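# Four arms sort stickered items into color-matched containers

## Task

Place every item inside the container whose color matches the color of the sticker on that item.

## Robot and tools

Robots: four identical i2rt Big YAM arms named arm1, arm2, arm3 and arm4. Each has six revolute joints, a two-finger gripper and a wrist camera that rides on top of the hand and looks toward the fingertips. The hand reaches roughly 1.0 m out from the joint1 axis. Room cameras cam_room_a1, cam_room_a2, cam_room_b1 and cam_room_b2 are fixed in the room.

Feet (base_link, scene frame, metres, quaternion w,x,y,z); each foot's own +x is its forward direction: arm1 (-0.644, +1.377, +0.914) q(+0.682, +0.007, +0.004, +0.731); arm2 (-0.655, -0.555, +0.928) q(+0.747, +0.002, +0.000, -0.665); arm3 (+0.651, -1.332, +0.868) q(+0.663, -0.004, -0.006, -0.748); arm4 (+0.648, +0.477, +0.879) q(+0.687, +0.001, +0.003, +0.727).

Frame: one shared scene frame, origin on the floor, +z up, lengths in metres. "hand" is the point midway between the finger pads, about 1 cm short of the tips. In the hand's own axes the fingers extend along +z and open and close along y. The printed hand position may be off from the real one, more so when the arm is stretched. hand_target is where the hand would be at the joint targets currently held; under load it may rest short of that.

move: keys arm1..arm4 and cameras. Each arm key holds that arm's part; an arm not named keeps its previous command. Inside an arm's part:
- "joints": absolute targets by name. joint1_rad -2.879..2.879 (base yaw, positive counter-clockwise seen from above, 0 = along the foot's +x); joint2_rad 0..3.141 (shoulder, 0 = upper arm level pointing back, positive lifts it up then forward); joint3_rad 0..3.019 (elbow, 0 = folded, positive opens); joint4_rad -1.692..1.57 (hand pitch, positive tips fingers up); joint5_rad -1.57..1.57 (hand swing, positive to the arm's right); joint6_rad -2.094..2.094 (hand roll, positive clockwise viewed from behind). Radians. gripper_m 0..0.093 is the fingertip gap in metres. Done tolerances: ±0.045, ±0.14, ±0.09, ±0.055, ±0.03, ±0.035 rad, gripper ±0.003 m.
- "target": one list of seven numbers [x, y, z, qw, qx, qy, qz], an absolute hand pose in the scene frame, same format as the printed "hand" line. The hand travels in a straight line from its current hand_target toward it. With a target, "joints" may carry only gripper_m.
- "speed": top speed of that straight path, 0.002..0.5 m/s, default 0.25; rotation is capped at twice that value in rad/s. Only valid together with target.
All motions in one call start at once; all hand paths in a call finish together, paced by the slowest. Paths ignore obstacles and the other arms. Each control step clips the commanded pose to within 100 mm and 20 degrees of the measured pose, then damped IK drives the joints (position takes priority). Expect centimetre-level misses, lag, drift off the line and overshoot in speed, especially near full stretch. Joint moves can swing the hand wide because joints move at different rates. A target very near the current reading may not move a joint.
cameras: list of names, ["all"], or []; omitted means all for an empty call, none otherwise. Unknown keys or names make the call invalid; out-of-range numbers get it refused, and a refusal cancels the rest of that reply's move, wait and finished_scene calls.

Results: an empty move returns every arm's full state, images and the scene number. After a motion, the "move" line lists each moved arm with "done" or its worst status. joint_status/hand_status words: off_target (stopped away from goal, may still push), time_out (arm keeps a nearby target and keeps pushing; on_its_own lists joints still heading there; send a joint its reported position to relax it), not_followed (a safety check withheld the targets; the arm may keep trying). "joint command not followed" and "pose unreachable" mark such withholding; a gripper command still runs. on_its_own shows uncommanded behaviour, "held at" giving the current target. Arms under "as last shown" were not commanded; their status reads "not commanded" and missing lines are unchanged. "pictures" gives image order; images may lag the state slightly. Joint velocities are rad/s (gripper m/s); "within noise" means stationary. Joint torques are per arm joint, positive toward larger angle, include gravity, have per-unit offset and noise; torques 3 and 4 wrap at ±28 N m.

Gripper: closed on nothing reads 0.000-0.003. Gripping a hard object at full force reads up to 0.005 below its width (some read up to 0.002 above). For a firm grip command about 0.005 below the width at first contact, deeper for soft, small or round things; soft items crush more with smaller targets. Release with a target well above the reading. Force is about 50-64 N per pad.

wait: seconds 0 to 10, optional cameras; nothing new is commanded. zoom_image: camera and region [x0, y0, x1, y1] in pixels from the top-left, at most 504 by 504, only for a camera in the latest images. read_manual: section "licences" returns URDF licence text. finished_scene: scene = current scene number; irreversible, and the goal must hold with the robots idle. After ending the first scene, make no further calls in that reply.

Avoid: hard presses or hits between arms (including one gripper closing on another's fingers; the collision check can be late and ignores fingers, gripper housings and wrist cameras); pushing objects off the work area or onto the floor; drops, releasing moving items, slams, striking fixed or heavy things, long falls. Sustained pushing, holding loads or stretched poses heat motors; MOTOR HOT appears near 85 °C and at 100 °C the arm goes limp (OVER-TEMPERATURE FAULT), after which keys show limit_stop_at_motor_heat and need resending. Loose objects may occasionally get nudged by outside pushes.

Each tool is called after "Call:" by a JSON object that holds its "op" and its "data", one argument or row to a line.

## Session

Move to look poses immediately.

Call:
{"op": "move", "data": {

}}

Scene clock: 0.00 s.
Joint torques (N m): no reading
Motor temperatures (°C): arm1=[21 24 26 23 21 21 21] | arm2=[23 24 25 22 22 20 23] | arm3=[24 23 23 23 24 23 23] | arm4=[22 21 22 22 24 21 24]
Heat: arm1: hottest joint3_rad 26 °C; arm2: hottest joint3_rad 25 °C; arm3: hottest joint1_rad 24 °C; arm4: hottest joint5_rad 24 °C.
Joint velocities: within noise
arm1.joint_positions: joint1_rad=-0.168 joint2_rad=+0.560 joint3_rad=+1.361 joint4_rad=-1.410 joint5_rad=+0.240 joint6_rad=+0.692 gripper_m=+0.09396
arm1.joint_status: not commanded
arm1.hand: x=-0.5739 y=+1.5732 z=+1.4376 quat_wxyz=(-0.303, +0.280, -0.837, -0.359) (m; scene frame)
arm1.hand_target: x=-0.5739 y=+1.5706 z=+1.4504 quat_wxyz=(-0.308, +0.276, -0.832, -0.370) (m; scene frame)
arm1.hand_status: not commanded
arm2.joint_positions: joint1_rad=+0.198 joint2_rad=+0.483 joint3_rad=+1.641 joint4_rad=-1.210 joint5_rad=-0.086 joint6_rad=-0.484 gripper_m=+0.09396
arm2.joint_status: not commanded
arm2.hand: x=-0.6060 y=-0.6654 z=+1.6315 quat_wxyz=(-0.468, -0.246, -0.683, +0.505) (m; scene frame)
arm2.hand_target: x=-0.6080 y=-0.6596 z=+1.6377 quat_wxyz=(-0.472, -0.243, -0.677, +0.510) (m; scene frame)
arm2.hand_status: not commanded
arm3.joint_positions: joint1_rad=+0.130 joint2_rad=+0.645 joint3_rad=+1.695 joint4_rad=-1.138 joint5_rad=+0.075 joint6_rad=+0.392 gripper_m=+0.09396
arm3.joint_status: not commanded
arm3.hand: x=+0.6384 y=-1.5186 z=+1.5920 quat_wxyz=(-0.552, -0.621, -0.389, +0.398) (m; scene frame)
arm3.hand_target: x=+0.6384 y=-1.5137 z=+1.6002 quat_wxyz=(-0.558, -0.615, -0.384, +0.402) (m; scene frame)
arm3.hand_status: not commanded
arm4.joint_positions: joint1_rad=+0.147 joint2_rad=+0.437 joint3_rad=+1.709 joint4_rad=-1.566 joint5_rad=+0.245 joint6_rad=+0.670 gripper_m=+0.09396
arm4.joint_status: not commanded
arm4.hand: x=+0.6821 y=+0.5397 z=+1.5256 quat_wxyz=(-0.292, +0.355, -0.719, -0.522) (m; scene frame)
arm4.hand_target: x=+0.6830 y=+0.5357 z=+1.5308 quat_wxyz=(-0.294, +0.352, -0.714, -0.529) (m; scene frame)
arm4.hand_status: not commanded
pictures: arm1_cam_wrist, arm2_cam_wrist, arm3_cam_wrist, arm4_cam_wrist, cam_room_a1, cam_room_a2, cam_room_b1, cam_room_b2
Images, in order (width x height): arm1_cam_wrist 672x504, arm2_cam_wrist 672x504, arm3_cam_wrist 672x504, arm4_cam_wrist 672x504, cam_room_a1 672x504, cam_room_a2 672x504, cam_room_b1 672x504, cam_room_b2 672x504.

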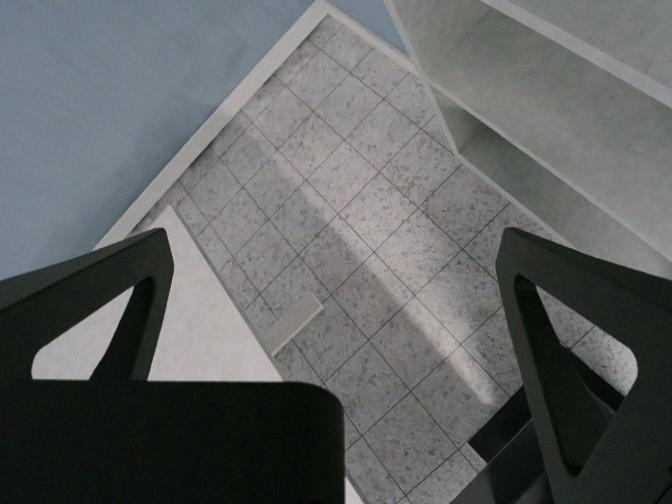

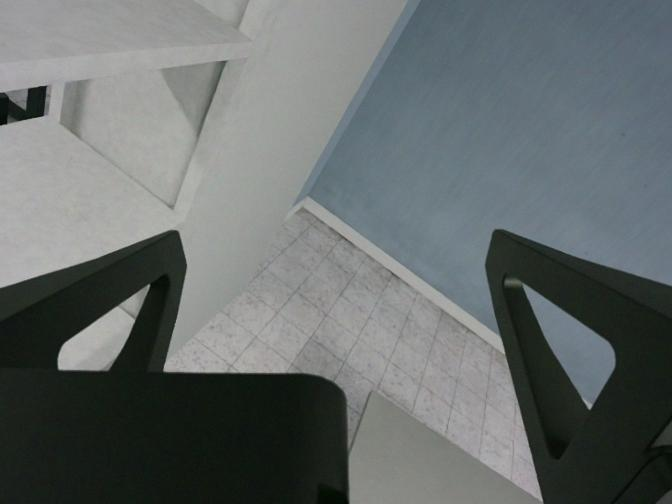

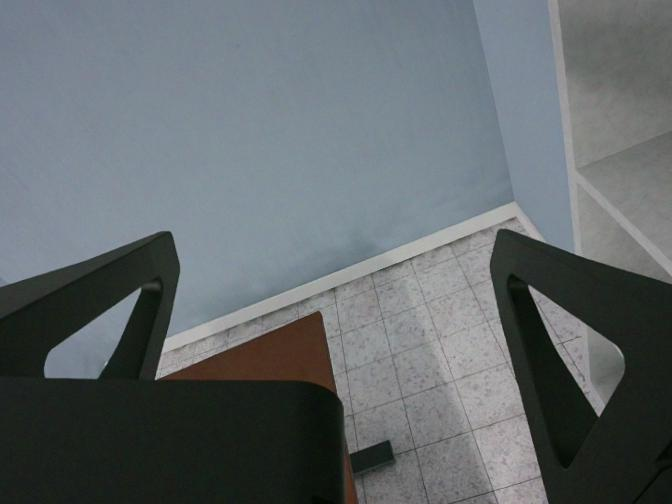

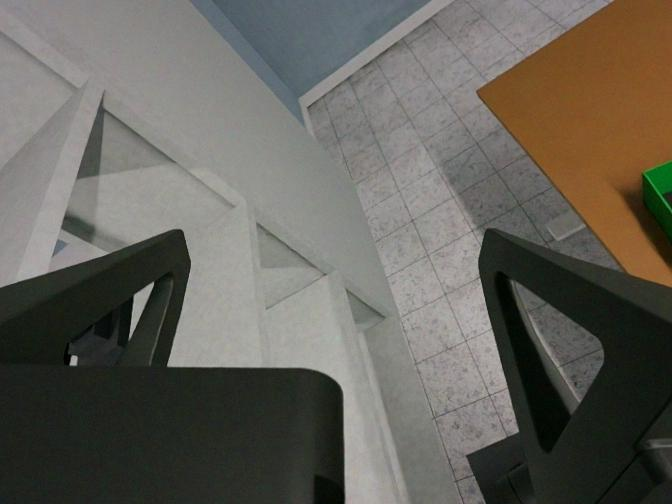

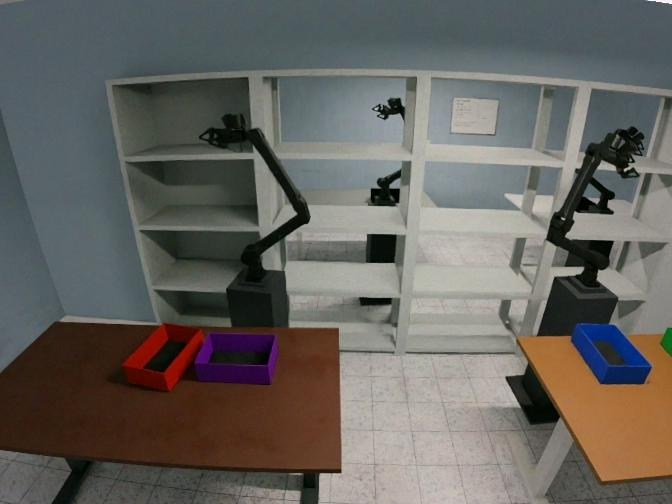

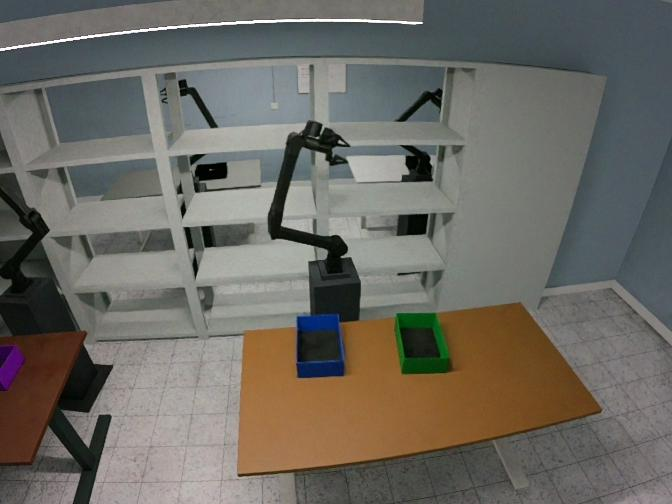

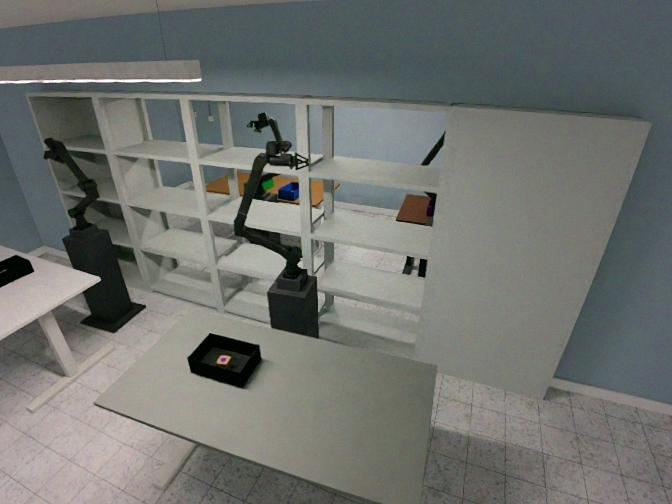

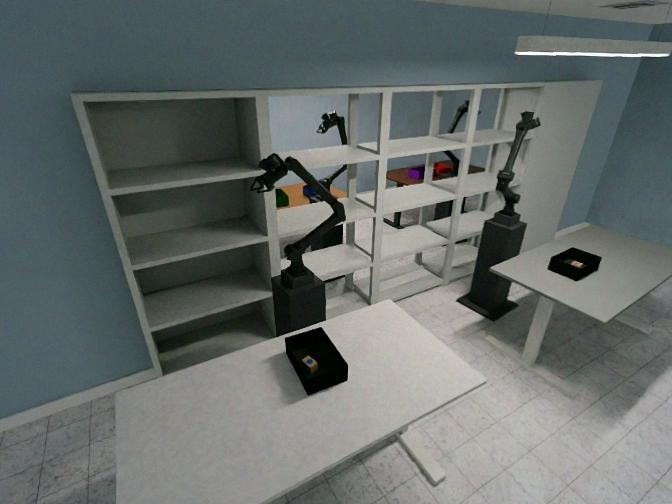

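Call:
{"op": "zoom_image", "data": {
  "camera": "cam_room_b1",
  "region": [160, 310, 300, 415]
}}

Call:
{"op": "zoom_image", "data": {
  "camera": "cam_room_b2",
  "region": [260, 310, 380, 400]
}}

Call:
{"op": "move", "data": {
  "arm1": {"joints":{"joint2_rad":1.2,"joint3_rad":1.6,"joint4_rad":-1.57,"joint5_rad":0,"joint6_rad":0}},
  "arm2": {"joints":{"joint2_rad":1.2,"joint3_rad":1.6,"joint4_rad":-1.57,"joint5_rad":0,"joint6_rad":0}}
}}

Call:
{"op": "move", "data": {
  "arm1": {"joints":{"joint1_rad":1.5}},
  "arm2": {"joints":{"joint1_rad":-1.69}},
  "cameras": ["arm1_cam_wrist","arm2_cam_wrist"]
}}

Scaled by 3.600.

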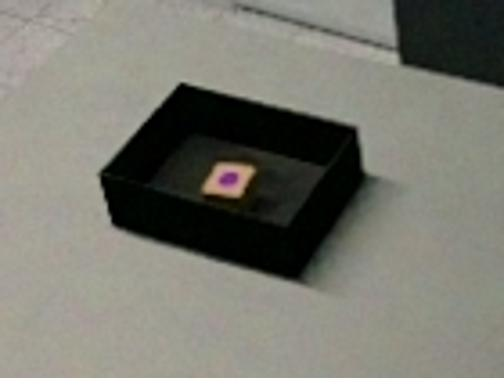

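Scaled by 4.200.

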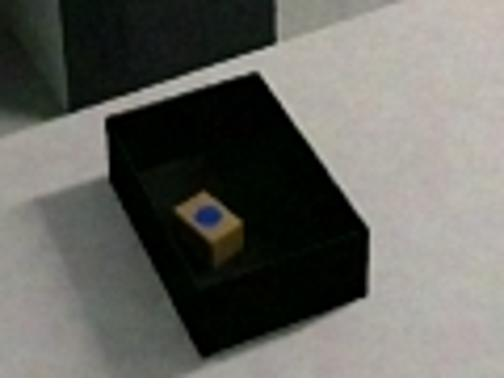

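Scene clock: 6.73 s.
Joint torques (N m): arm1=[-1.85 -6.59 12.78 0.55 -0.05 -0.05] | arm2=[0.85 -10.11 11.37 0.99 0.14 0.21] | arm3=[1.14 4.01 7.25 2.09 0.02 -0.08] | arm4=[0.5 8.53 4.77 1.57 0.11 0.02]
Motor temperatures (°C): arm1=[21 24 27 23 21 21 21] | arm2=[23 24 26 22 22 20 23] | arm3=[24 23 24 23 24 23 23] | arm4=[22 21 22 22 24 21 24]
Heat: arm1: hottest joint3_rad 27 °C; arm2: hottest joint3_rad 26 °C; arm3: hottest joint1_rad 24 °C; arm4: hottest joint5_rad 24 °C.
move: arm1 done; arm2 done
Joint velocities: within noise
arm1.joint_positions: joint1_rad=-0.168 joint2_rad=+1.204 joint3_rad=+1.578 joint4_rad=-1.559 joint5_rad=+0.002 joint6_rad=+0.009 gripper_m=+0.09397
arm1.joint_status: all done
arm1.hand: x=-0.5969 y=+1.7725 z=+1.3326 quat_wxyz=(-0.137, +0.654, -0.731, -0.135) (m; scene frame)
arm1.hand_target: x=-0.5972 y=+1.7707 z=+1.3429 quat_wxyz=(-0.143, +0.656, -0.728, -0.140) (m; scene frame)
arm1.hand_status: not commanded
arm2.joint_positions: joint1_rad=+0.198 joint2_rad=+1.205 joint3_rad=+1.591 joint4_rad=-1.557 joint5_rad=-0.004 joint6_rad=-0.015 gripper_m=+0.09395
arm2.joint_status: all done
arm2.hand: x=-0.5317 y=-0.9372 z=+1.3508 quat_wxyz=(-0.161, -0.570, -0.798, +0.115) (m; scene frame)
arm2.hand_target: x=-0.5335 y=-0.9337 z=+1.3557 quat_wxyz=(-0.161, -0.576, -0.793, +0.115) (m; scene frame)
arm2.hand_status: not commanded
arm3, arm4: as last shown
pictures: none

Scene clock: 8.67 s.
Joint torques (N m): arm1=[-2.2 -5.95 12.42 0.64 0.09 -0.05] | arm2=[0.91 -10.29 11.36 0.95 -0.01 0.2] | arm3=[1.32 4.19 7.24 2.07 0.02 -0.1] | arm4=[0.97 8.35 4.71 1.62 0.17 -0.02]
Motor temperatures (°C): arm1=[21 24 27 23 21 21 21] | arm2=[23 24 26 22 22 20 23] | arm3=[24 23 24 23 24 23 23] | arm4=[22 21 22 22 24 21 24]
Heat: arm1: hottest joint3_rad 27 °C; arm2: hottest joint3_rad 26 °C; arm3: hottest joint1_rad 24 °C; arm4: hottest joint5_rad 24 °C.
move: arm1 done; arm2 done
Joint velocities: within noise
arm1.joint_positions: joint1_rad=+1.499 joint2_rad=+1.205 joint3_rad=+1.578 joint4_rad=-1.559 joint5_rad=-0.002 joint6_rad=+0.007 gripper_m=+0.09399
arm1.joint_status: all done
arm1.hand: x=-1.0359 y=+1.3776 z=+1.3379 quat_wxyz=(+0.000, +0.980, -0.005, -0.199) (m; scene frame)
arm1.hand_target: x=-1.0335 y=+1.3774 z=+1.3486 quat_wxyz=(-0.001, +0.978, -0.001, -0.207) (m; scene frame)
arm1.hand_status: not commanded
arm2.joint_positions: joint1_rad=-1.692 joint2_rad=+1.205 joint3_rad=+1.591 joint4_rad=-1.557 joint5_rad=+0.000 joint6_rad=-0.013 gripper_m=+0.09398
arm2.joint_status: all done
arm2.hand: x=-1.0561 y=-0.5544 z=+1.3510 quat_wxyz=(+0.003, -0.980, -0.005, +0.198) (m; scene frame)
arm2.hand_target: x=-1.0522 y=-0.5553 z=+1.3559 quat_wxyz=(+0.002, -0.980, +0.001, +0.198) (m; scene frame)
arm2.hand_status: not commanded
arm3, arm4: as last shown
pictures: arm1_cam_wrist, arm2_cam_wrist
Images, in order (width x height): arm1_cam_wrist 672x504, arm2_cam_wrist 672x504.

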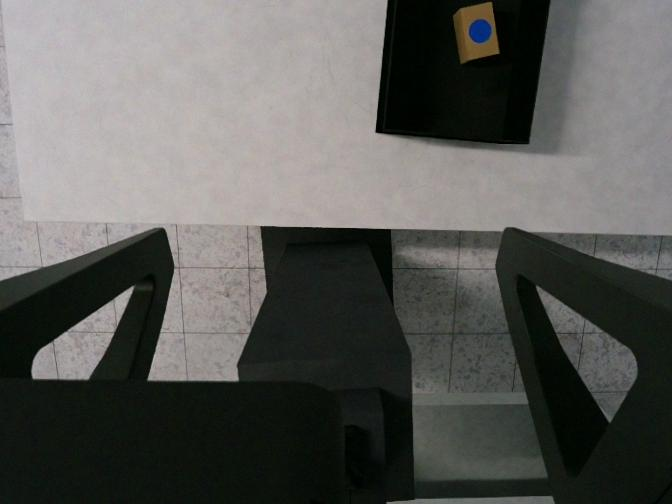

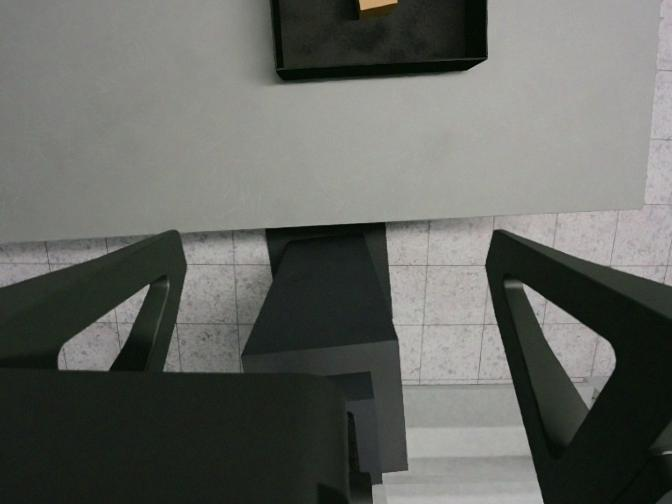

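Call:
{"op": "move", "data": {
  "arm1": {"target":[-1.20,1.586,0.95,0,1,0,0]},
  "arm2": {"target":[-1.29,-0.493,0.95,0,1,0,0]},
  "arm3": {"joints":{"joint1_rad":-1.81,"joint2_rad":0.4,"joint3_rad":1.5,"joint4_rad":-1.2,"joint5_rad":0,"joint6_rad":0}},
  "arm4": {"joints":{"joint1_rad":1.0,"joint2_rad":0.4,"joint3_rad":1.5,"joint4_rad":-1.2,"joint5_rad":0,"joint6_rad":0}},
  "cameras": ["arm1_cam_wrist","arm2_cam_wrist"]
}}

Scene clock: 28.80 s.
Joint torques (N m): arm1=[-2.2 -16.79 14.02 0.5 0.05 -0.02] | arm2=[-0.09 -22.07 13.89 0.4 0.14 -0.08] | arm3=[0.56 8.23 4.85 1.74 -0.02 -0.13] | arm4=[1.49 6.53 5.81 2.26 0.02 -0.13]
Motor temperatures (°C): arm1=[21 24 29 23 21 21 21] | arm2=[23 25 28 22 22 20 23] | arm3=[24 23 25 23 24 23 23] | arm4=[22 22 23 22 24 21 24]
Heat: arm1: hottest joint3_rad 29 °C; arm2: hottest joint3_rad 28 °C; arm3: hottest joint3_rad 25 °C; arm4: hottest joint5_rad 24 °C.
move: arm1 off_target; arm2 off_target; arm3 done; arm4 done
Joint velocities: within noise
arm1.joint_positions: joint1_rad=+1.150 joint2_rad=+2.038 joint3_rad=+1.538 joint4_rad=-1.149 joint5_rad=+0.002 joint6_rad=-0.348 gripper_m=+0.09399
arm1.joint_status: not commanded
arm1.hand: x=-1.1771 y=+1.5744 z=+0.9305 quat_wxyz=(+0.011, +1.000, -0.002, +0.029) (m; scene frame)
arm1.hand_target: x=-1.1986 y=+1.5856 z=+0.9506 quat_wxyz=(+0.000, +1.000, +0.000, +0.000) (m; scene frame)
arm1.hand_status: off_target (0.032 m and 3.6 deg from the pose sent, 0.470 m and 22.9 deg at the start)
arm2.joint_positions: joint1_rad=-1.777 joint2_rad=+2.123 joint3_rad=+1.701 joint4_rad=-1.180 joint5_rad=-0.006 joint6_rad=-0.083 gripper_m=+0.09398
arm2.joint_status: not commanded
arm2.hand: x=-1.2715 y=-0.5009 z=+0.9399 quat_wxyz=(-0.003, -1.000, +0.003, -0.017) (m; scene frame)
arm2.hand_target: x=-1.2890 y=-0.4931 z=+0.9503 quat_wxyz=(+0.000, -1.000, +0.000, +0.000) (m; scene frame)
arm2.hand_status: off_target (0.023 m and 2.0 deg from the pose sent, 0.468 m and 22.8 deg at the start)
arm3.joint_positions: joint1_rad=-1.800 joint2_rad=+0.388 joint3_rad=+1.508 joint4_rad=-1.198 joint5_rad=+0.001 joint6_rad=+0.008 gripper_m=+0.09399
arm3.joint_status: all done
arm3.hand: x=+0.5462 y=-1.2841 z=+1.5280 quat_wxyz=(+0.111, -0.724, +0.135, +0.668) (m; scene frame)
arm3.hand_target: x=+0.5383 y=-1.2800 z=+1.5228 quat_wxyz=(+0.115, -0.731, +0.137, +0.659) (m; scene frame)
arm3.hand_status: not commanded
arm4.joint_positions: joint1_rad=+0.997 joint2_rad=+0.401 joint3_rad=+1.492 joint4_rad=-1.220 joint5_rad=+0.002 joint6_rad=+0.014 gripper_m=+0.09398
arm4.joint_status: all done
arm4.hand: x=+0.5454 y=+0.5406 z=+1.5273 quat_wxyz=(-0.163, +0.723, -0.199, -0.641) (m; scene frame)
arm4.hand_target: x=+0.5470 y=+0.5388 z=+1.5356 quat_wxyz=(-0.169, +0.716, -0.190, -0.650) (m; scene frame)
arm4.hand_status: not commanded
pictures: arm1_cam_wrist, arm2_cam_wrist
Images, in order (width x height): arm1_cam_wrist 672x504, arm2_cam_wrist 672x504.

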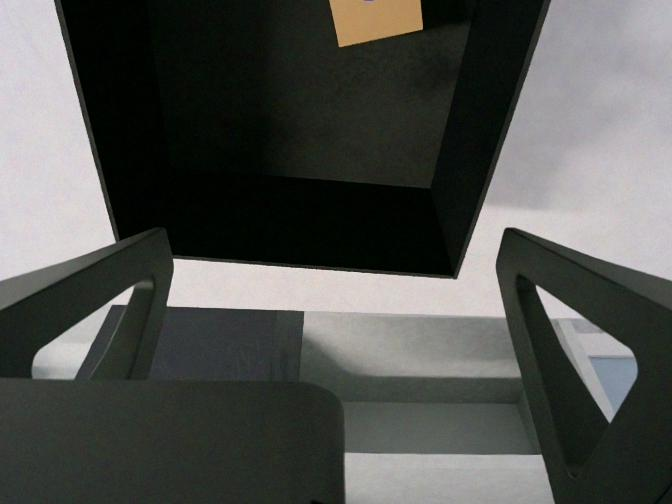

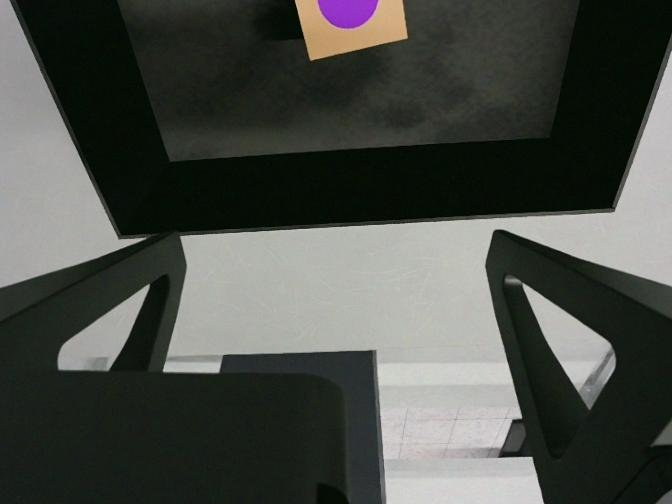

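Call:
{"op": "move", "data": {
  "arm1": {"target":[-1.228,1.592,0.85,0,0.995,0.100,0]},
  "arm2": {"target":[-1.313,-0.492,0.85,0,0.9936,0.1132,0]},
  "cameras": ["arm1_cam_wrist","arm2_cam_wrist"]
}}

Scene clock: 41.27 s.
Joint torques (N m): arm1=[-1.14 -19.66 12.53 0.77 -0.02 -0.08] | arm2=[0.15 -24.18 12.77 0.92 0.06 -0.1] | arm3=[0.5 8.35 4.83 1.73 -0.02 -0.14] | arm4=[0.85 6.53 5.79 2.28 0 -0.12]
Motor temperatures (°C): arm1=[21 24 30 23 21 21 21] | arm2=[23 25 31 22 22 20 23] | arm3=[24 23 25 23 24 23 23] | arm4=[22 22 24 22 24 21 24]
Heat: arm1: hottest joint3_rad 30 °C; arm2: hottest joint3_rad 31 °C; arm3: hottest joint3_rad 25 °C; arm4: hottest joint3_rad 24 °C.
move: arm1 off_target; arm2 off_target
Joint velocities: within noise
arm1.joint_positions: joint1_rad=+1.150 joint2_rad=+2.243 joint3_rad=+1.588 joint4_rad=-1.005 joint5_rad=+0.003 joint6_rad=-0.542 gripper_m=+0.09399
arm1.joint_status: not commanded
arm1.hand: x=-1.1999 y=+1.5826 z=+0.8280 quat_wxyz=(+0.016, +0.995, +0.095, +0.033) (m; scene frame)
arm1.hand_target: x=-1.2265 y=+1.5915 z=+0.8510 quat_wxyz=(+0.000, +0.995, +0.100, +0.000) (m; scene frame)
arm1.hand_status: off_target (0.037 m and 4.3 deg from the pose sent, 0.097 m and 12.2 deg at the start)
arm2.joint_positions: joint1_rad=-1.777 joint2_rad=+2.309 joint3_rad=+1.746 joint4_rad=-1.055 joint5_rad=-0.005 joint6_rad=-0.307 gripper_m=+0.09398
arm2.joint_status: not commanded
arm2.hand: x=-1.2909 y=-0.4987 z=+0.8407 quat_wxyz=(-0.006, -0.994, -0.109, -0.023) (m; scene frame)
arm2.hand_target: x=-1.3120 y=-0.4920 z=+0.8507 quat_wxyz=(+0.000, -0.994, -0.113, +0.000) (m; scene frame)
arm2.hand_status: off_target (0.025 m and 2.8 deg from the pose sent, 0.099 m and 13.5 deg at the start)
arm3, arm4: as last shown
pictures: arm1_cam_wrist, arm2_cam_wrist
Images, in order (width x height): arm1_cam_wrist 672x504, arm2_cam_wrist 672x504.

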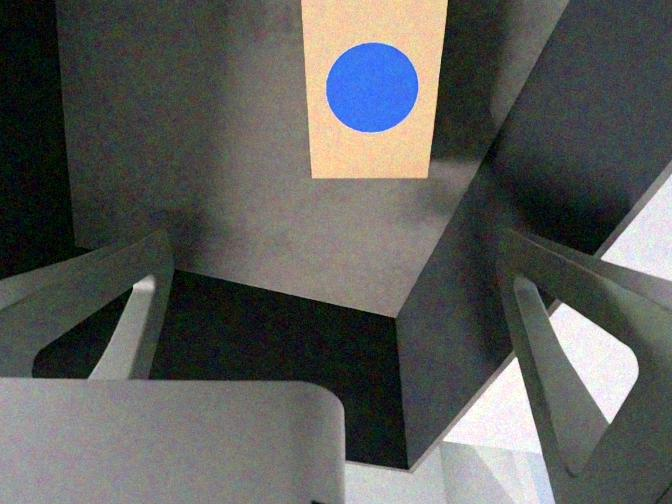

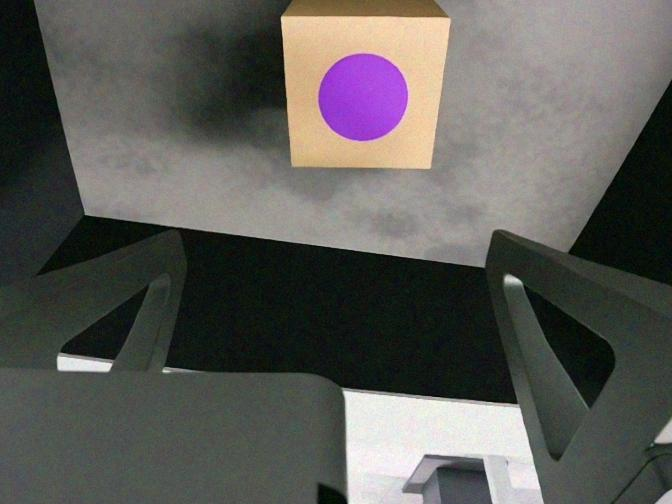

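Call:
{"op": "move", "data": {
  "arm1": {"target":[-1.242,1.599,0.80,0,0.995,0.100,0],"joints":{"gripper_m":0.078}},
  "arm2": {"target":[-1.324,-0.488,0.80,0,0.9936,0.1132,0]},
  "cameras": ["arm1_cam_wrist","arm2_cam_wrist"]
}}

Scene clock: 67.17 s.
Joint torques (N m): arm1=[-1.61 -19.19 12.05 0.61 -0.04 -0.07] | arm2=[0.03 -23.24 12.64 0.98 0.05 -0.08] | arm3=[0.62 8.35 4.86 1.73 -0.02 -0.13] | arm4=[0.79 6.48 5.83 2.17 0 -0.1]
Motor temperatures (°C): arm1=[21 26 31 23 21 21 21] | arm2=[23 27 33 22 22 20 23] | arm3=[24 23 25 23 24 23 23] | arm4=[22 22 25 22 24 21 24]
Heat: arm1: hottest joint3_rad 31 °C; arm2: hottest joint3_rad 33 °C; arm3: hottest joint3_rad 25 °C; arm4: hottest joint3_rad 25 °C.
move: arm1 off_target; arm2 off_target
Joint velocities: within noise
arm1.joint_positions: joint1_rad=+1.150 joint2_rad=+2.340 joint3_rad=+1.650 joint4_rad=-0.949 joint5_rad=+0.003 joint6_rad=-0.546 gripper_m=+0.07806
arm1.joint_status: all done
arm1.hand: x=-1.2195 y=+1.5897 z=+0.7883 quat_wxyz=(+0.011, +0.995, +0.097, +0.024) (m; scene frame)
arm1.hand_target: x=-1.2411 y=+1.5988 z=+0.8009 quat_wxyz=(+0.000, +0.995, +0.100, +0.000) (m; scene frame)
arm1.hand_status: off_target (0.027 m and 3.0 deg from the pose sent, 0.053 m and 4.2 deg at the start)
arm2.joint_positions: joint1_rad=-1.778 joint2_rad=+2.397 joint3_rad=+1.794 joint4_rad=-1.002 joint5_rad=-0.005 joint6_rad=-0.311 gripper_m=+0.09398
arm2.joint_status: not commanded
arm2.hand: x=-1.3049 y=-0.4963 z=+0.8000 quat_wxyz=(-0.004, -0.994, -0.110, -0.017) (m; scene frame)
arm2.hand_target: x=-1.3231 y=-0.4880 z=+0.8006 quat_wxyz=(+0.000, -0.994, -0.113, +0.000) (m; scene frame)
arm2.hand_status: off_target (0.021 m and 2.0 deg from the pose sent, 0.054 m and 2.8 deg at the start)
arm3, arm4: as last shown
pictures: arm1_cam_wrist, arm2_cam_wrist
Images, in order (width x height): arm1_cam_wrist 672x504, arm2_cam_wrist 672x504.

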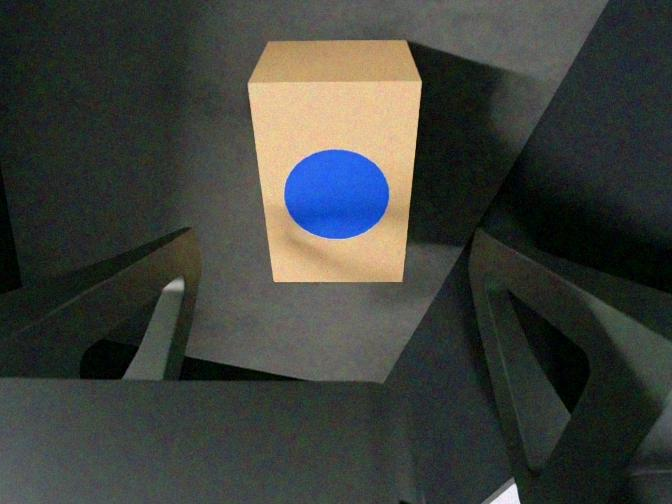

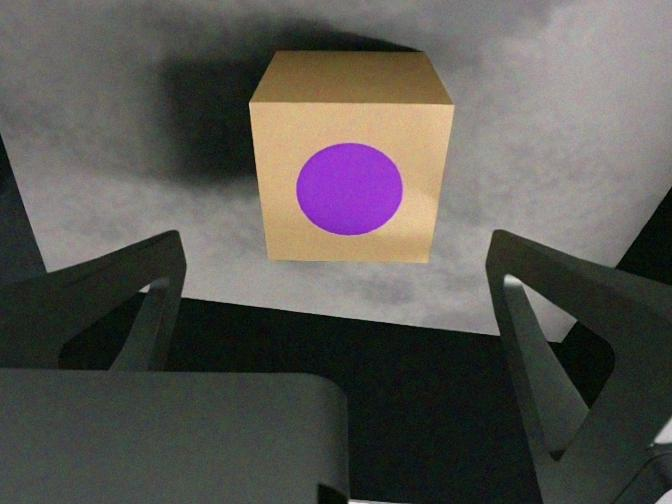

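Call:
{"op": "move", "data": {
  "arm1": {"target":[-1.243,1.599,0.752,0,0.995,0.100,0],"joints":{"gripper_m":0.078},"speed":0.15},
  "arm2": {"target":[-1.327,-0.485,0.745,0,0.9936,0.1132,0],"speed":0.15},
  "cameras": ["arm1_cam_wrist","arm2_cam_wrist"]
}}

Scene clock: 78.90 s.
Joint torques (N m): arm1=[-2.14 -18.9 11.52 0.61 0.03 -0.07] | arm2=[-0.09 -23.65 11.93 0.96 0.1 -0.05] | arm3=[0.44 8.35 4.85 1.77 -0.02 -0.12] | arm4=[1.26 6.01 5.82 2.32 -0.01 -0.1]
Motor temperatures (°C): arm1=[21 27 32 23 21 21 21] | arm2=[23 28 32 22 22 20 23] | arm3=[24 24 25 23 24 23 23] | arm4=[22 22 25 22 24 21 24]
Heat: arm1: hottest joint3_rad 32 °C; arm2: hottest joint3_rad 32 °C; arm3: hottest joint3_rad 25 °C; arm4: hottest joint3_rad 25 °C.
move: arm1 off_target; arm2 off_target
Joint velocities: within noise
arm1.joint_positions: joint1_rad=+1.151 joint2_rad=+2.421 joint3_rad=+1.660 joint4_rad=-0.879 joint5_rad=+0.002 joint6_rad=-0.546 gripper_m=+0.07805
arm1.joint_status: all done
arm1.hand: x=-1.2197 y=+1.5887 z=+0.7423 quat_wxyz=(+0.012, +0.995, +0.097, +0.024) (m; scene frame)
arm1.hand_target: x=-1.2421 y=+1.5988 z=+0.7529 quat_wxyz=(+0.000, +0.995, +0.100, +0.000) (m; scene frame)
arm1.hand_status: off_target (0.027 m and 3.1 deg from the pose sent, 0.044 m and 3.0 deg at the start)
arm2.joint_positions: joint1_rad=-1.782 joint2_rad=+2.494 joint3_rad=+1.832 joint4_rad=-0.933 joint5_rad=-0.007 joint6_rad=-0.318 gripper_m=+0.09398
arm2.joint_status: not commanded
arm2.hand: x=-1.3118 y=-0.4932 z=+0.7492 quat_wxyz=(-0.004, -0.994, -0.111, -0.012) (m; scene frame)
arm2.hand_target: x=-1.3263 y=-0.4851 z=+0.7455 quat_wxyz=(+0.000, -0.994, -0.113, +0.000) (m; scene frame)
arm2.hand_status: off_target (0.018 m and 1.5 deg from the pose sent, 0.060 m and 2.0 deg at the start)
arm3, arm4: as last shown
pictures: arm1_cam_wrist, arm2_cam_wrist
Images, in order (width x height): arm1_cam_wrist 672x504, arm2_cam_wrist 672x504.

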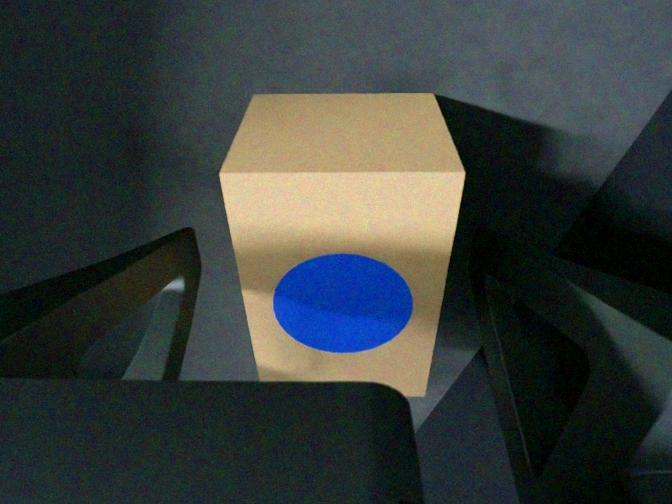

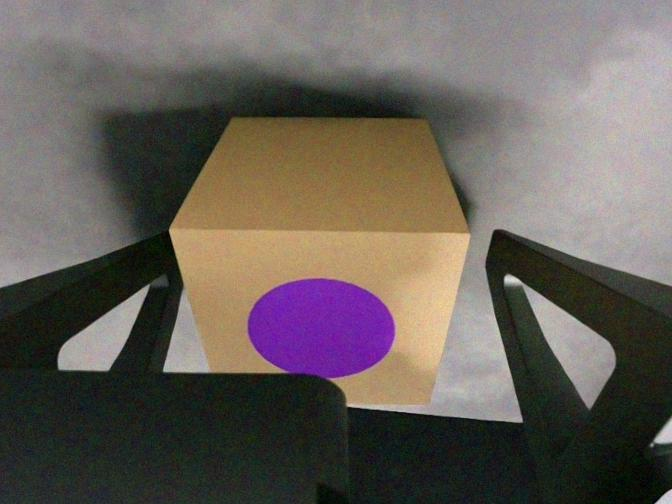

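Call:
{"op": "move", "data": {
  "arm1": {"joints":{"gripper_m":0.038}},
  "arm2": {"joints":{"gripper_m":0.045}}
}}

Call:
{"op": "move", "data": {
  "arm1": {"target":[-1.22,1.588,0.93,0,0.995,0.100,0]},
  "arm2": {"target":[-1.30,-0.488,0.93,0,0.9936,0.1132,0]},
  "cameras": ["arm1_cam_wrist","arm2_cam_wrist"]
}}

Scene clock: 84.07 s.
Joint torques (N m): arm1=[-1.96 -19.08 11.52 0.69 0.05 -0.07] | arm2=[-0.09 -23.59 11.88 0.98 0.06 -0.06] | arm3=[0.44 8.29 4.86 1.78 -0.02 -0.12] | arm4=[1.14 6.83 5.78 2.28 -0.02 -0.09]
Motor temperatures (°C): arm1=[21 27 32 23 21 21 21] | arm2=[23 28 32 22 22 20 23] | arm3=[24 24 25 23 24 23 23] | arm4=[22 22 25 22 24 21 24]
Heat: arm1: hottest joint3_rad 32 °C; arm2: hottest joint3_rad 32 °C; arm3: hottest joint3_rad 25 °C; arm4: hottest joint3_rad 25 °C.
move: arm1 off_target; arm2 off_target
Joint velocities: within noise
arm1.joint_positions: joint1_rad=+1.151 joint2_rad=+2.421 joint3_rad=+1.661 joint4_rad=-0.879 joint5_rad=+0.003 joint6_rad=-0.546 gripper_m=+0.04390
arm1.joint_status: gripper_m off_target (ended at +0.04393, target +0.03800)
arm1.hand: x=-1.2199 y=+1.5888 z=+0.7424 quat_wxyz=(+0.012, +0.995, +0.097, +0.024) (m; scene frame)
arm1.hand_target: x=-1.2421 y=+1.5988 z=+0.7529 quat_wxyz=(+0.000, +0.995, +0.100, +0.000) (m; scene frame)
arm1.hand_status: not commanded
arm2.joint_positions: joint1_rad=-1.782 joint2_rad=+2.494 joint3_rad=+1.832 joint4_rad=-0.933 joint5_rad=-0.006 joint6_rad=-0.318 gripper_m=+0.05300
arm2.joint_status: gripper_m off_target (ended at +0.05303, target +0.04500)
arm2.hand: x=-1.3120 y=-0.4930 z=+0.7494 quat_wxyz=(-0.004, -0.994, -0.112, -0.012) (m; scene frame)
arm2.hand_target: x=-1.3263 y=-0.4850 z=+0.7455 quat_wxyz=(+0.000, -0.994, -0.113, +0.000) (m; scene frame)
arm2.hand_status: not commanded
arm3, arm4: as last shown
pictures: none

Scene clock: 85.53 s.
Joint torques (N m): arm1=[-1.55 -18.84 10.47 -0.03 -0.02 0.03] | arm2=[-0.03 -23.41 8.99 0.23 0.03 -0.05] | arm3=[0.44 8.35 4.9 1.76 -0.02 -0.13] | arm4=[1.03 6.59 5.79 2.25 -0.01 -0.09]
Motor temperatures (°C): arm1=[21 27 32 23 21 21 21] | arm2=[23 28 32 22 22 20 23] | arm3=[24 24 25 23 24 23 23] | arm4=[22 22 25 22 24 21 24]
Heat: arm1: hottest joint3_rad 32 °C; arm2: hottest joint3_rad 32 °C; arm3: hottest joint3_rad 25 °C; arm4: hottest joint3_rad 25 °C.
move: arm1 done; arm2 off_target
Joint velocities: within noise
arm1.joint_positions: joint1_rad=+1.151 joint2_rad=+2.115 joint3_rad=+1.644 joint4_rad=-1.124 joint5_rad=+0.003 joint6_rad=-0.546 gripper_m=+0.04390
arm1.joint_status: not commanded
arm1.hand: x=-1.2165 y=+1.5882 z=+0.9215 quat_wxyz=(+0.002, +0.995, +0.097, +0.004) (m; scene frame)
arm1.hand_target: x=-1.2198 y=+1.5881 z=+0.9299 quat_wxyz=(+0.000, +0.995, +0.100, +0.000) (m; scene frame)
arm1.hand_status: done (0.009 m and 0.6 deg from the pose sent, 0.188 m and 3.1 deg at the start)
arm2.joint_positions: joint1_rad=-1.783 joint2_rad=+2.179 joint3_rad=+1.796 joint4_rad=-1.156 joint5_rad=-0.006 joint6_rad=-0.319 gripper_m=+0.05300
arm2.joint_status: not commanded
arm2.hand: x=-1.3084 y=-0.4937 z=+0.9393 quat_wxyz=(+0.002, -0.994, -0.112, +0.015) (m; scene frame)
arm2.hand_target: x=-1.3000 y=-0.4882 z=+0.9301 quat_wxyz=(+0.000, -0.994, -0.113, +0.000) (m; scene frame)
arm2.hand_status: off_target (0.014 m and 1.8 deg from the pose sent, 0.181 m and 1.5 deg at the start)
arm3, arm4: as last shown
pictures: arm1_cam_wrist, arm2_cam_wrist
Images, in order (width x height): arm1_cam_wrist 672x504, arm2_cam_wrist 672x504.

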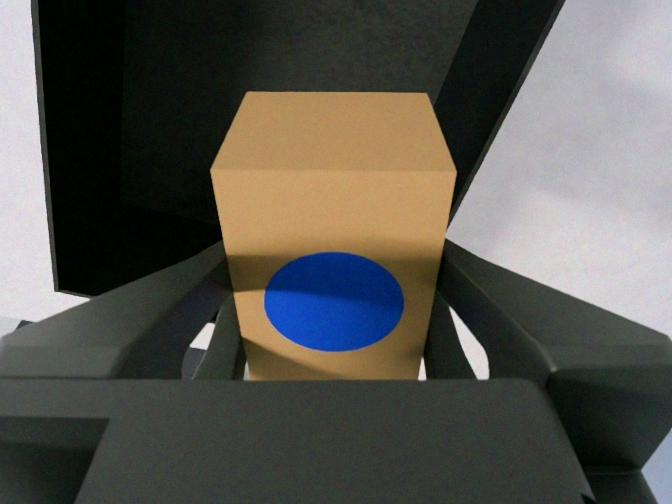

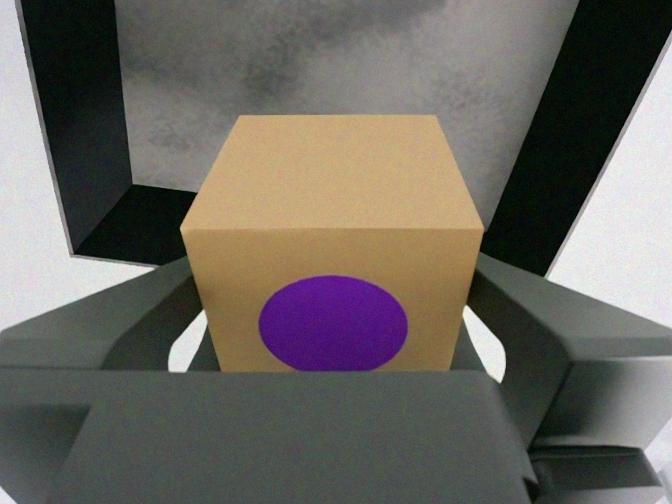

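Call:
{"op": "move", "data": {
  "arm1": {"joints":{"joint1_rad":0,"joint2_rad":1.1,"joint3_rad":1.5,"joint4_rad":-1.57,"joint6_rad":0}},
  "arm2": {"joints":{"joint1_rad":0,"joint2_rad":1.1,"joint3_rad":1.5,"joint4_rad":-1.57,"joint6_rad":0}}
}}

Call:
{"op": "move", "data": {
  "arm1": {"joints":{"joint1_rad":-2.39,"joint2_rad":0.6,"joint4_rad":-1.6}},
  "arm2": {"joints":{"joint1_rad":0.72,"joint2_rad":0.6,"joint4_rad":-1.6}}
}}

Call:
{"op": "move", "data": {
  "arm1": {"target":[-0.38,1.13,1.15,0,0.2444,0.9697,0]},
  "arm2": {"target":[-0.388,-0.797,1.15,0,0.1796,0.9837,0]},
  "cameras": ["cam_room_b1","cam_room_b2"]
}}

Call:
{"op": "move", "data": {
  "arm1": {"target":[-0.12,0.89,1.085,0,0.2444,0.9697,0]},
  "arm2": {"target":[-0.12,-1.04,1.085,0,0.1796,0.9837,0]},
  "cameras": ["cam_room_b1","cam_room_b2","arm2_cam_wrist","arm1_cam_wrist"]
}}

Scene clock: 101.03 s.
Joint torques (N m): arm1=[-1.96 -3.72 12.37 0.68 -0.05 0.15] | arm2=[0.79 -6.83 9.96 1.09 0.13 0.21] | arm3=[0.56 8.35 4.88 1.76 -0.01 -0.14] | arm4=[0.79 6.89 5.9 2.19 0 -0.1]
Motor temperatures (°C): arm1=[21 27 32 23 21 21 22] | arm2=[23 27 32 22 22 20 23] | arm3=[24 24 25 23 24 23 23] | arm4=[22 22 26 22 24 21 24]
Heat: arm1: hottest joint3_rad 32 °C; arm2: hottest joint3_rad 32 °C; arm3: hottest joint3_rad 25 °C; arm4: hottest joint3_rad 26 °C.
move: arm1 done; arm2 done
Joint velocities: within noise
arm1.joint_positions: joint1_rad=+0.004 joint2_rad=+1.096 joint3_rad=+1.480 joint4_rad=-1.563 joint5_rad=+0.005 joint6_rad=-0.008 gripper_m=+0.04392
arm1.joint_status: all done
arm1.hand: x=-0.6619 y=+1.7335 z=+1.3277 quat_wxyz=(-0.131, +0.719, -0.666, -0.147) (m; scene frame)
arm1.hand_target: x=-0.6610 y=+1.7345 z=+1.3345 quat_wxyz=(-0.133, +0.715, -0.670, -0.151) (m; scene frame)
arm1.hand_status: not commanded
arm2.joint_positions: joint1_rad=+0.000 joint2_rad=+1.090 joint3_rad=+1.506 joint4_rad=-1.558 joint5_rad=-0.007 joint6_rad=-0.015 gripper_m=+0.05298
arm2.joint_status: all done
arm2.hand: x=-0.6131 y=-0.9136 z=+1.3536 quat_wxyz=(-0.160, -0.644, -0.736, +0.138) (m; scene frame)
arm2.hand_target: x=-0.6138 y=-0.9133 z=+1.3464 quat_wxyz=(-0.150, -0.651, -0.733, +0.129) (m; scene frame)
arm2.hand_status: not commanded
arm3, arm4: as last shown
pictures: none

Scene clock: 103.17 s.
Joint torques (N m): arm1=[-2.37 5.01 9.68 1.44 0.01 0.12] | arm2=[1.2 1.9 8.53 1.99 0.04 0.21] | arm3=[0.44 8.29 4.85 1.74 -0.02 -0.13] | arm4=[0.67 6.89 5.79 2.26 -0.02 -0.1]
Motor temperatures (°C): arm1=[21 27 32 23 21 21 22] | arm2=[23 27 32 22 22 20 24] | arm3=[24 24 25 23 24 23 23] | arm4=[22 22 26 22 24 21 24]
Heat: arm1: hottest joint3_rad 32 °C; arm2: hottest joint3_rad 32 °C; arm3: hottest joint3_rad 25 °C; arm4: hottest joint3_rad 26 °C.
move: arm1 done; arm2 done
Joint velocities: within noise
arm1.joint_positions: joint1_rad=-2.382 joint2_rad=+0.600 joint3_rad=+1.483 joint4_rad=-1.593 joint5_rad=+0.004 joint6_rad=-0.007 gripper_m=+0.04390
arm1.joint_status: all done
arm1.hand: x=-0.5051 y=+1.2547 z=+1.4454 quat_wxyz=(-0.381, -0.327, -0.851, +0.156) (m; scene frame)
arm1.hand_target: x=-0.5082 y=+1.2560 z=+1.4515 quat_wxyz=(-0.385, -0.332, -0.847, +0.157) (m; scene frame)
arm1.hand_status: not commanded
arm2.joint_positions: joint1_rad=+0.714 joint2_rad=+0.602 joint3_rad=+1.496 joint4_rad=-1.592 joint5_rad=-0.005 joint6_rad=-0.014 gripper_m=+0.05299
arm2.joint_status: all done
arm2.hand: x=-0.5248 y=-0.6763 z=+1.4671 quat_wxyz=(-0.394, -0.322, -0.848, +0.152) (m; scene frame)
arm2.hand_target: x=-0.5263 y=-0.6739 z=+1.4677 quat_wxyz=(-0.394, -0.325, -0.847, +0.148) (m; scene frame)
arm2.hand_status: not commanded
arm3, arm4: as last shown
pictures: none

Scene clock: 105.73 s.
Joint torques (N m): arm1=[0.09 -7.71 11.73 0.72 0.03 -0.05] | arm2=[1.44 -11.46 10.73 1.11 0.11 -0.07] | arm3=[0.62 8.23 4.88 1.74 -0.02 -0.13] | arm4=[1.26 6.48 5.93 2.3 -0.03 -0.08]
Motor temperatures (°C): arm1=[21 27 32 23 21 21 22] | arm2=[23 27 31 22 22 20 24] | arm3=[24 24 25 23 24 23 23] | arm4=[22 22 26 22 24 21 24]
Heat: arm1: hottest joint3_rad 32 °C; arm2: hottest joint3_rad 31 °C; arm3: hottest joint3_rad 25 °C; arm4: hottest joint3_rad 26 °C.
move: arm1 off_target; arm2 done
Joint velocities: within noise
arm1.joint_positions: joint1_rad=-2.412 joint2_rad=+1.281 joint3_rad=+1.191 joint4_rad=-1.506 joint5_rad=-0.011 joint6_rad=-0.260 gripper_m=+0.04390
arm1.joint_status: not commanded
arm1.hand: x=-0.3864 y=+1.1315 z=+1.1399 quat_wxyz=(+0.016, -0.254, -0.967, -0.010) (m; scene frame)
arm1.hand_target: x=-0.3802 y=+1.1302 z=+1.1500 quat_wxyz=(+0.000, -0.244, -0.970, +0.000) (m; scene frame)
arm1.hand_status: off_target (0.012 m and 2.5 deg from the pose sent, 0.344 m and 50.4 deg at the start)
arm2.joint_positions: joint1_rad=+0.715 joint2_rad=+1.290 joint3_rad=+1.169 joint4_rad=-1.469 joint5_rad=+0.000 joint6_rad=-0.353 gripper_m=+0.05298
arm2.joint_status: not commanded
arm2.hand: x=-0.3924 y=-0.7965 z=+1.1469 quat_wxyz=(+0.008, -0.192, -0.981, -0.007) (m; scene frame)
arm2.hand_target: x=-0.3880 y=-0.7969 z=+1.1500 quat_wxyz=(+0.000, -0.180, -0.984, +0.000) (m; scene frame)
arm2.hand_status: done (0.005 m and 1.8 deg from the pose sent, 0.366 m and 53.9 deg at the start)
arm3.joint_positions: joint1_rad=-1.800 joint2_rad=+0.388 joint3_rad=+1.508 joint4_rad=-1.198 joint5_rad=+0.001 joint6_rad=+0.008 gripper_m=+0.09399
arm3.joint_status: not commanded
arm3.hand: x=+0.5462 y=-1.2841 z=+1.5280 quat_wxyz=(+0.111, -0.724, +0.135, +0.668) (m; scene frame)
arm3.hand_target: x=+0.5383 y=-1.2800 z=+1.5228 quat_wxyz=(+0.115, -0.731, +0.137, +0.659) (m; scene frame)
arm3.hand_status: not commanded
arm4.joint_positions: joint1_rad=+0.997 joint2_rad=+0.401 joint3_rad=+1.492 joint4_rad=-1.220 joint5_rad=+0.002 joint6_rad=+0.014 gripper_m=+0.09398
arm4.joint_status: not commanded
arm4.hand: x=+0.5454 y=+0.5406 z=+1.5273 quat_wxyz=(-0.163, +0.723, -0.199, -0.641) (m; scene frame)
arm4.hand_target: x=+0.5470 y=+0.5388 z=+1.5356 quat_wxyz=(-0.169, +0.716, -0.190, -0.650) (m; scene frame)
arm4.hand_status: not commanded
pictures: cam_room_b1, cam_room_b2
Images, in order (width x height): cam_room_b1 672x504, cam_room_b2 672x504.

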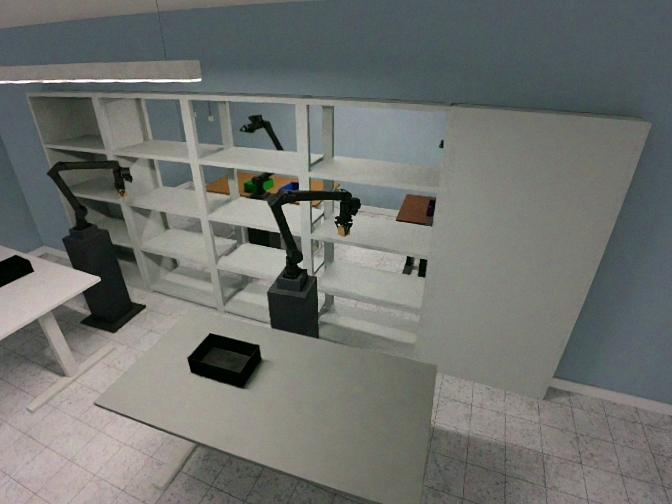

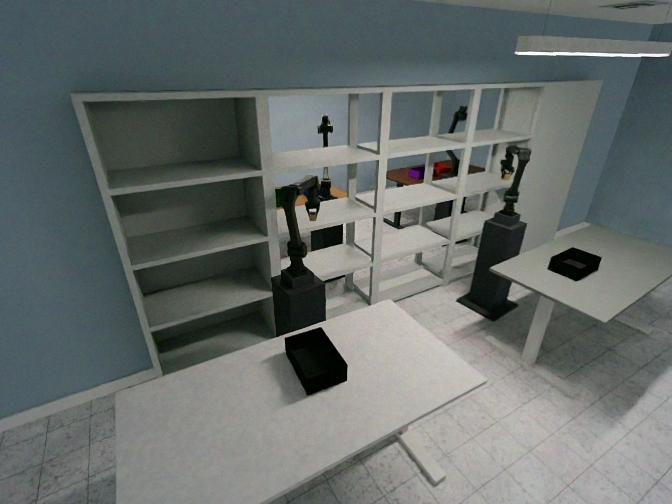

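Scene clock: 108.10 s.
Joint torques (N m): arm1=[-1.03 -22.18 16.14 0.09 0.07 0.03] | arm2=[1.32 -25.11 15.65 0.14 0.09 -0.09] | arm3=[0.62 8.29 4.92 1.73 -0.01 -0.14] | arm4=[1.14 7 5.83 2.18 -0.01 -0.06]
Motor temperatures (°C): arm1=[21 27 32 23 21 21 22] | arm2=[23 27 32 22 22 20 24] | arm3=[24 24 25 23 24 23 23] | arm4=[22 22 26 22 24 21 24]
Heat: arm1: hottest joint3_rad 32 °C; arm2: hottest joint3_rad 32 °C; arm3: hottest joint3_rad 25 °C; arm4: hottest joint3_rad 26 °C.
move: arm1 off_target; arm2 off_target
Joint velocities: within noise
arm1.joint_positions: joint1_rad=-2.403 joint2_rad=+2.305 joint3_rad=+2.399 joint4_rad=-1.685 joint5_rad=-0.011 joint6_rad=-0.260 gripper_m=+0.04390
arm1.joint_status: not commanded
arm1.hand: x=-0.1340 y=+0.8928 z=+1.0587 quat_wxyz=(+0.014, -0.250, -0.968, -0.009) (m; scene frame)
arm1.hand_target: x=-0.1214 y=+0.8914 z=+1.0848 quat_wxyz=(-0.010, -0.244, -0.970, +0.005) (m; scene frame)
arm1.hand_status: off_target (0.030 m and 2.0 deg from the pose sent, 0.364 m and 2.5 deg at the start; a joint's target at an end of its range on 23 of 71 steps)
arm2.joint_positions: joint1_rad=+0.715 joint2_rad=+2.330 joint3_rad=+2.424 joint4_rad=-1.670 joint5_rad=+0.000 joint6_rad=-0.357 gripper_m=+0.05298
arm2.joint_status: not commanded
arm2.hand: x=-0.1304 y=-1.0350 z=+1.0736 quat_wxyz=(+0.002, -0.190, -0.982, -0.003) (m; scene frame)
arm2.hand_target: x=-0.1207 y=-1.0391 z=+1.0847 quat_wxyz=(-0.011, -0.180, -0.984, +0.007) (m; scene frame)
arm2.hand_status: off_target (0.016 m and 1.3 deg from the pose sent, 0.371 m and 1.9 deg at the start; a joint's target at an end of its range on 23 of 71 steps)
arm3, arm4: as last shown
pictures: arm1_cam_wrist, arm2_cam_wrist, cam_room_b1, cam_room_b2
Images, in order (width x height): arm1_cam_wrist 672x504, arm2_cam_wrist 672x504, cam_room_b1 672x504, cam_room_b2 672x504.

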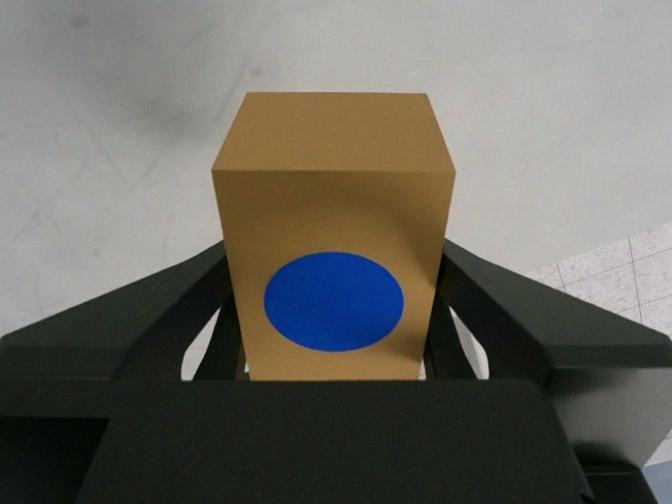

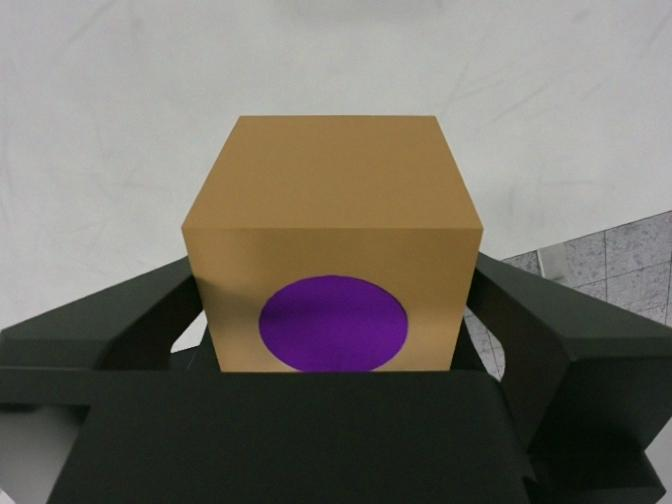

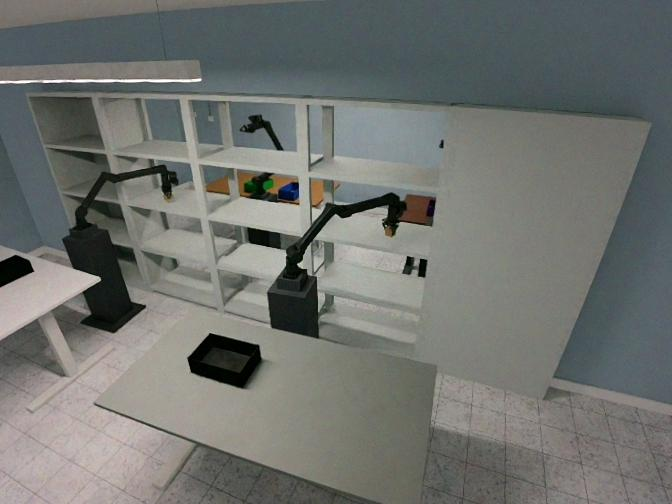

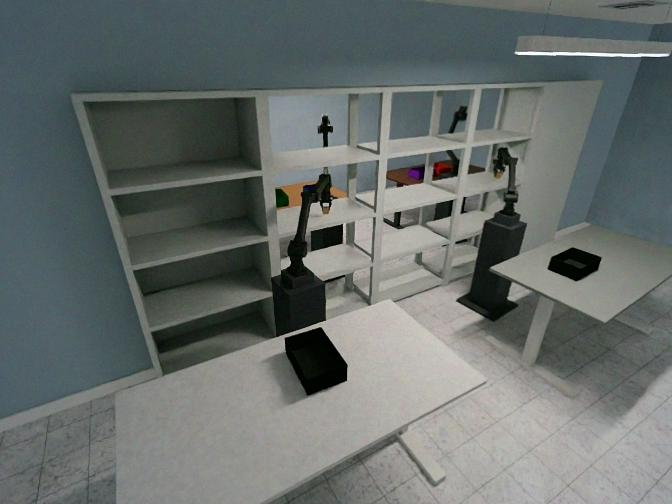

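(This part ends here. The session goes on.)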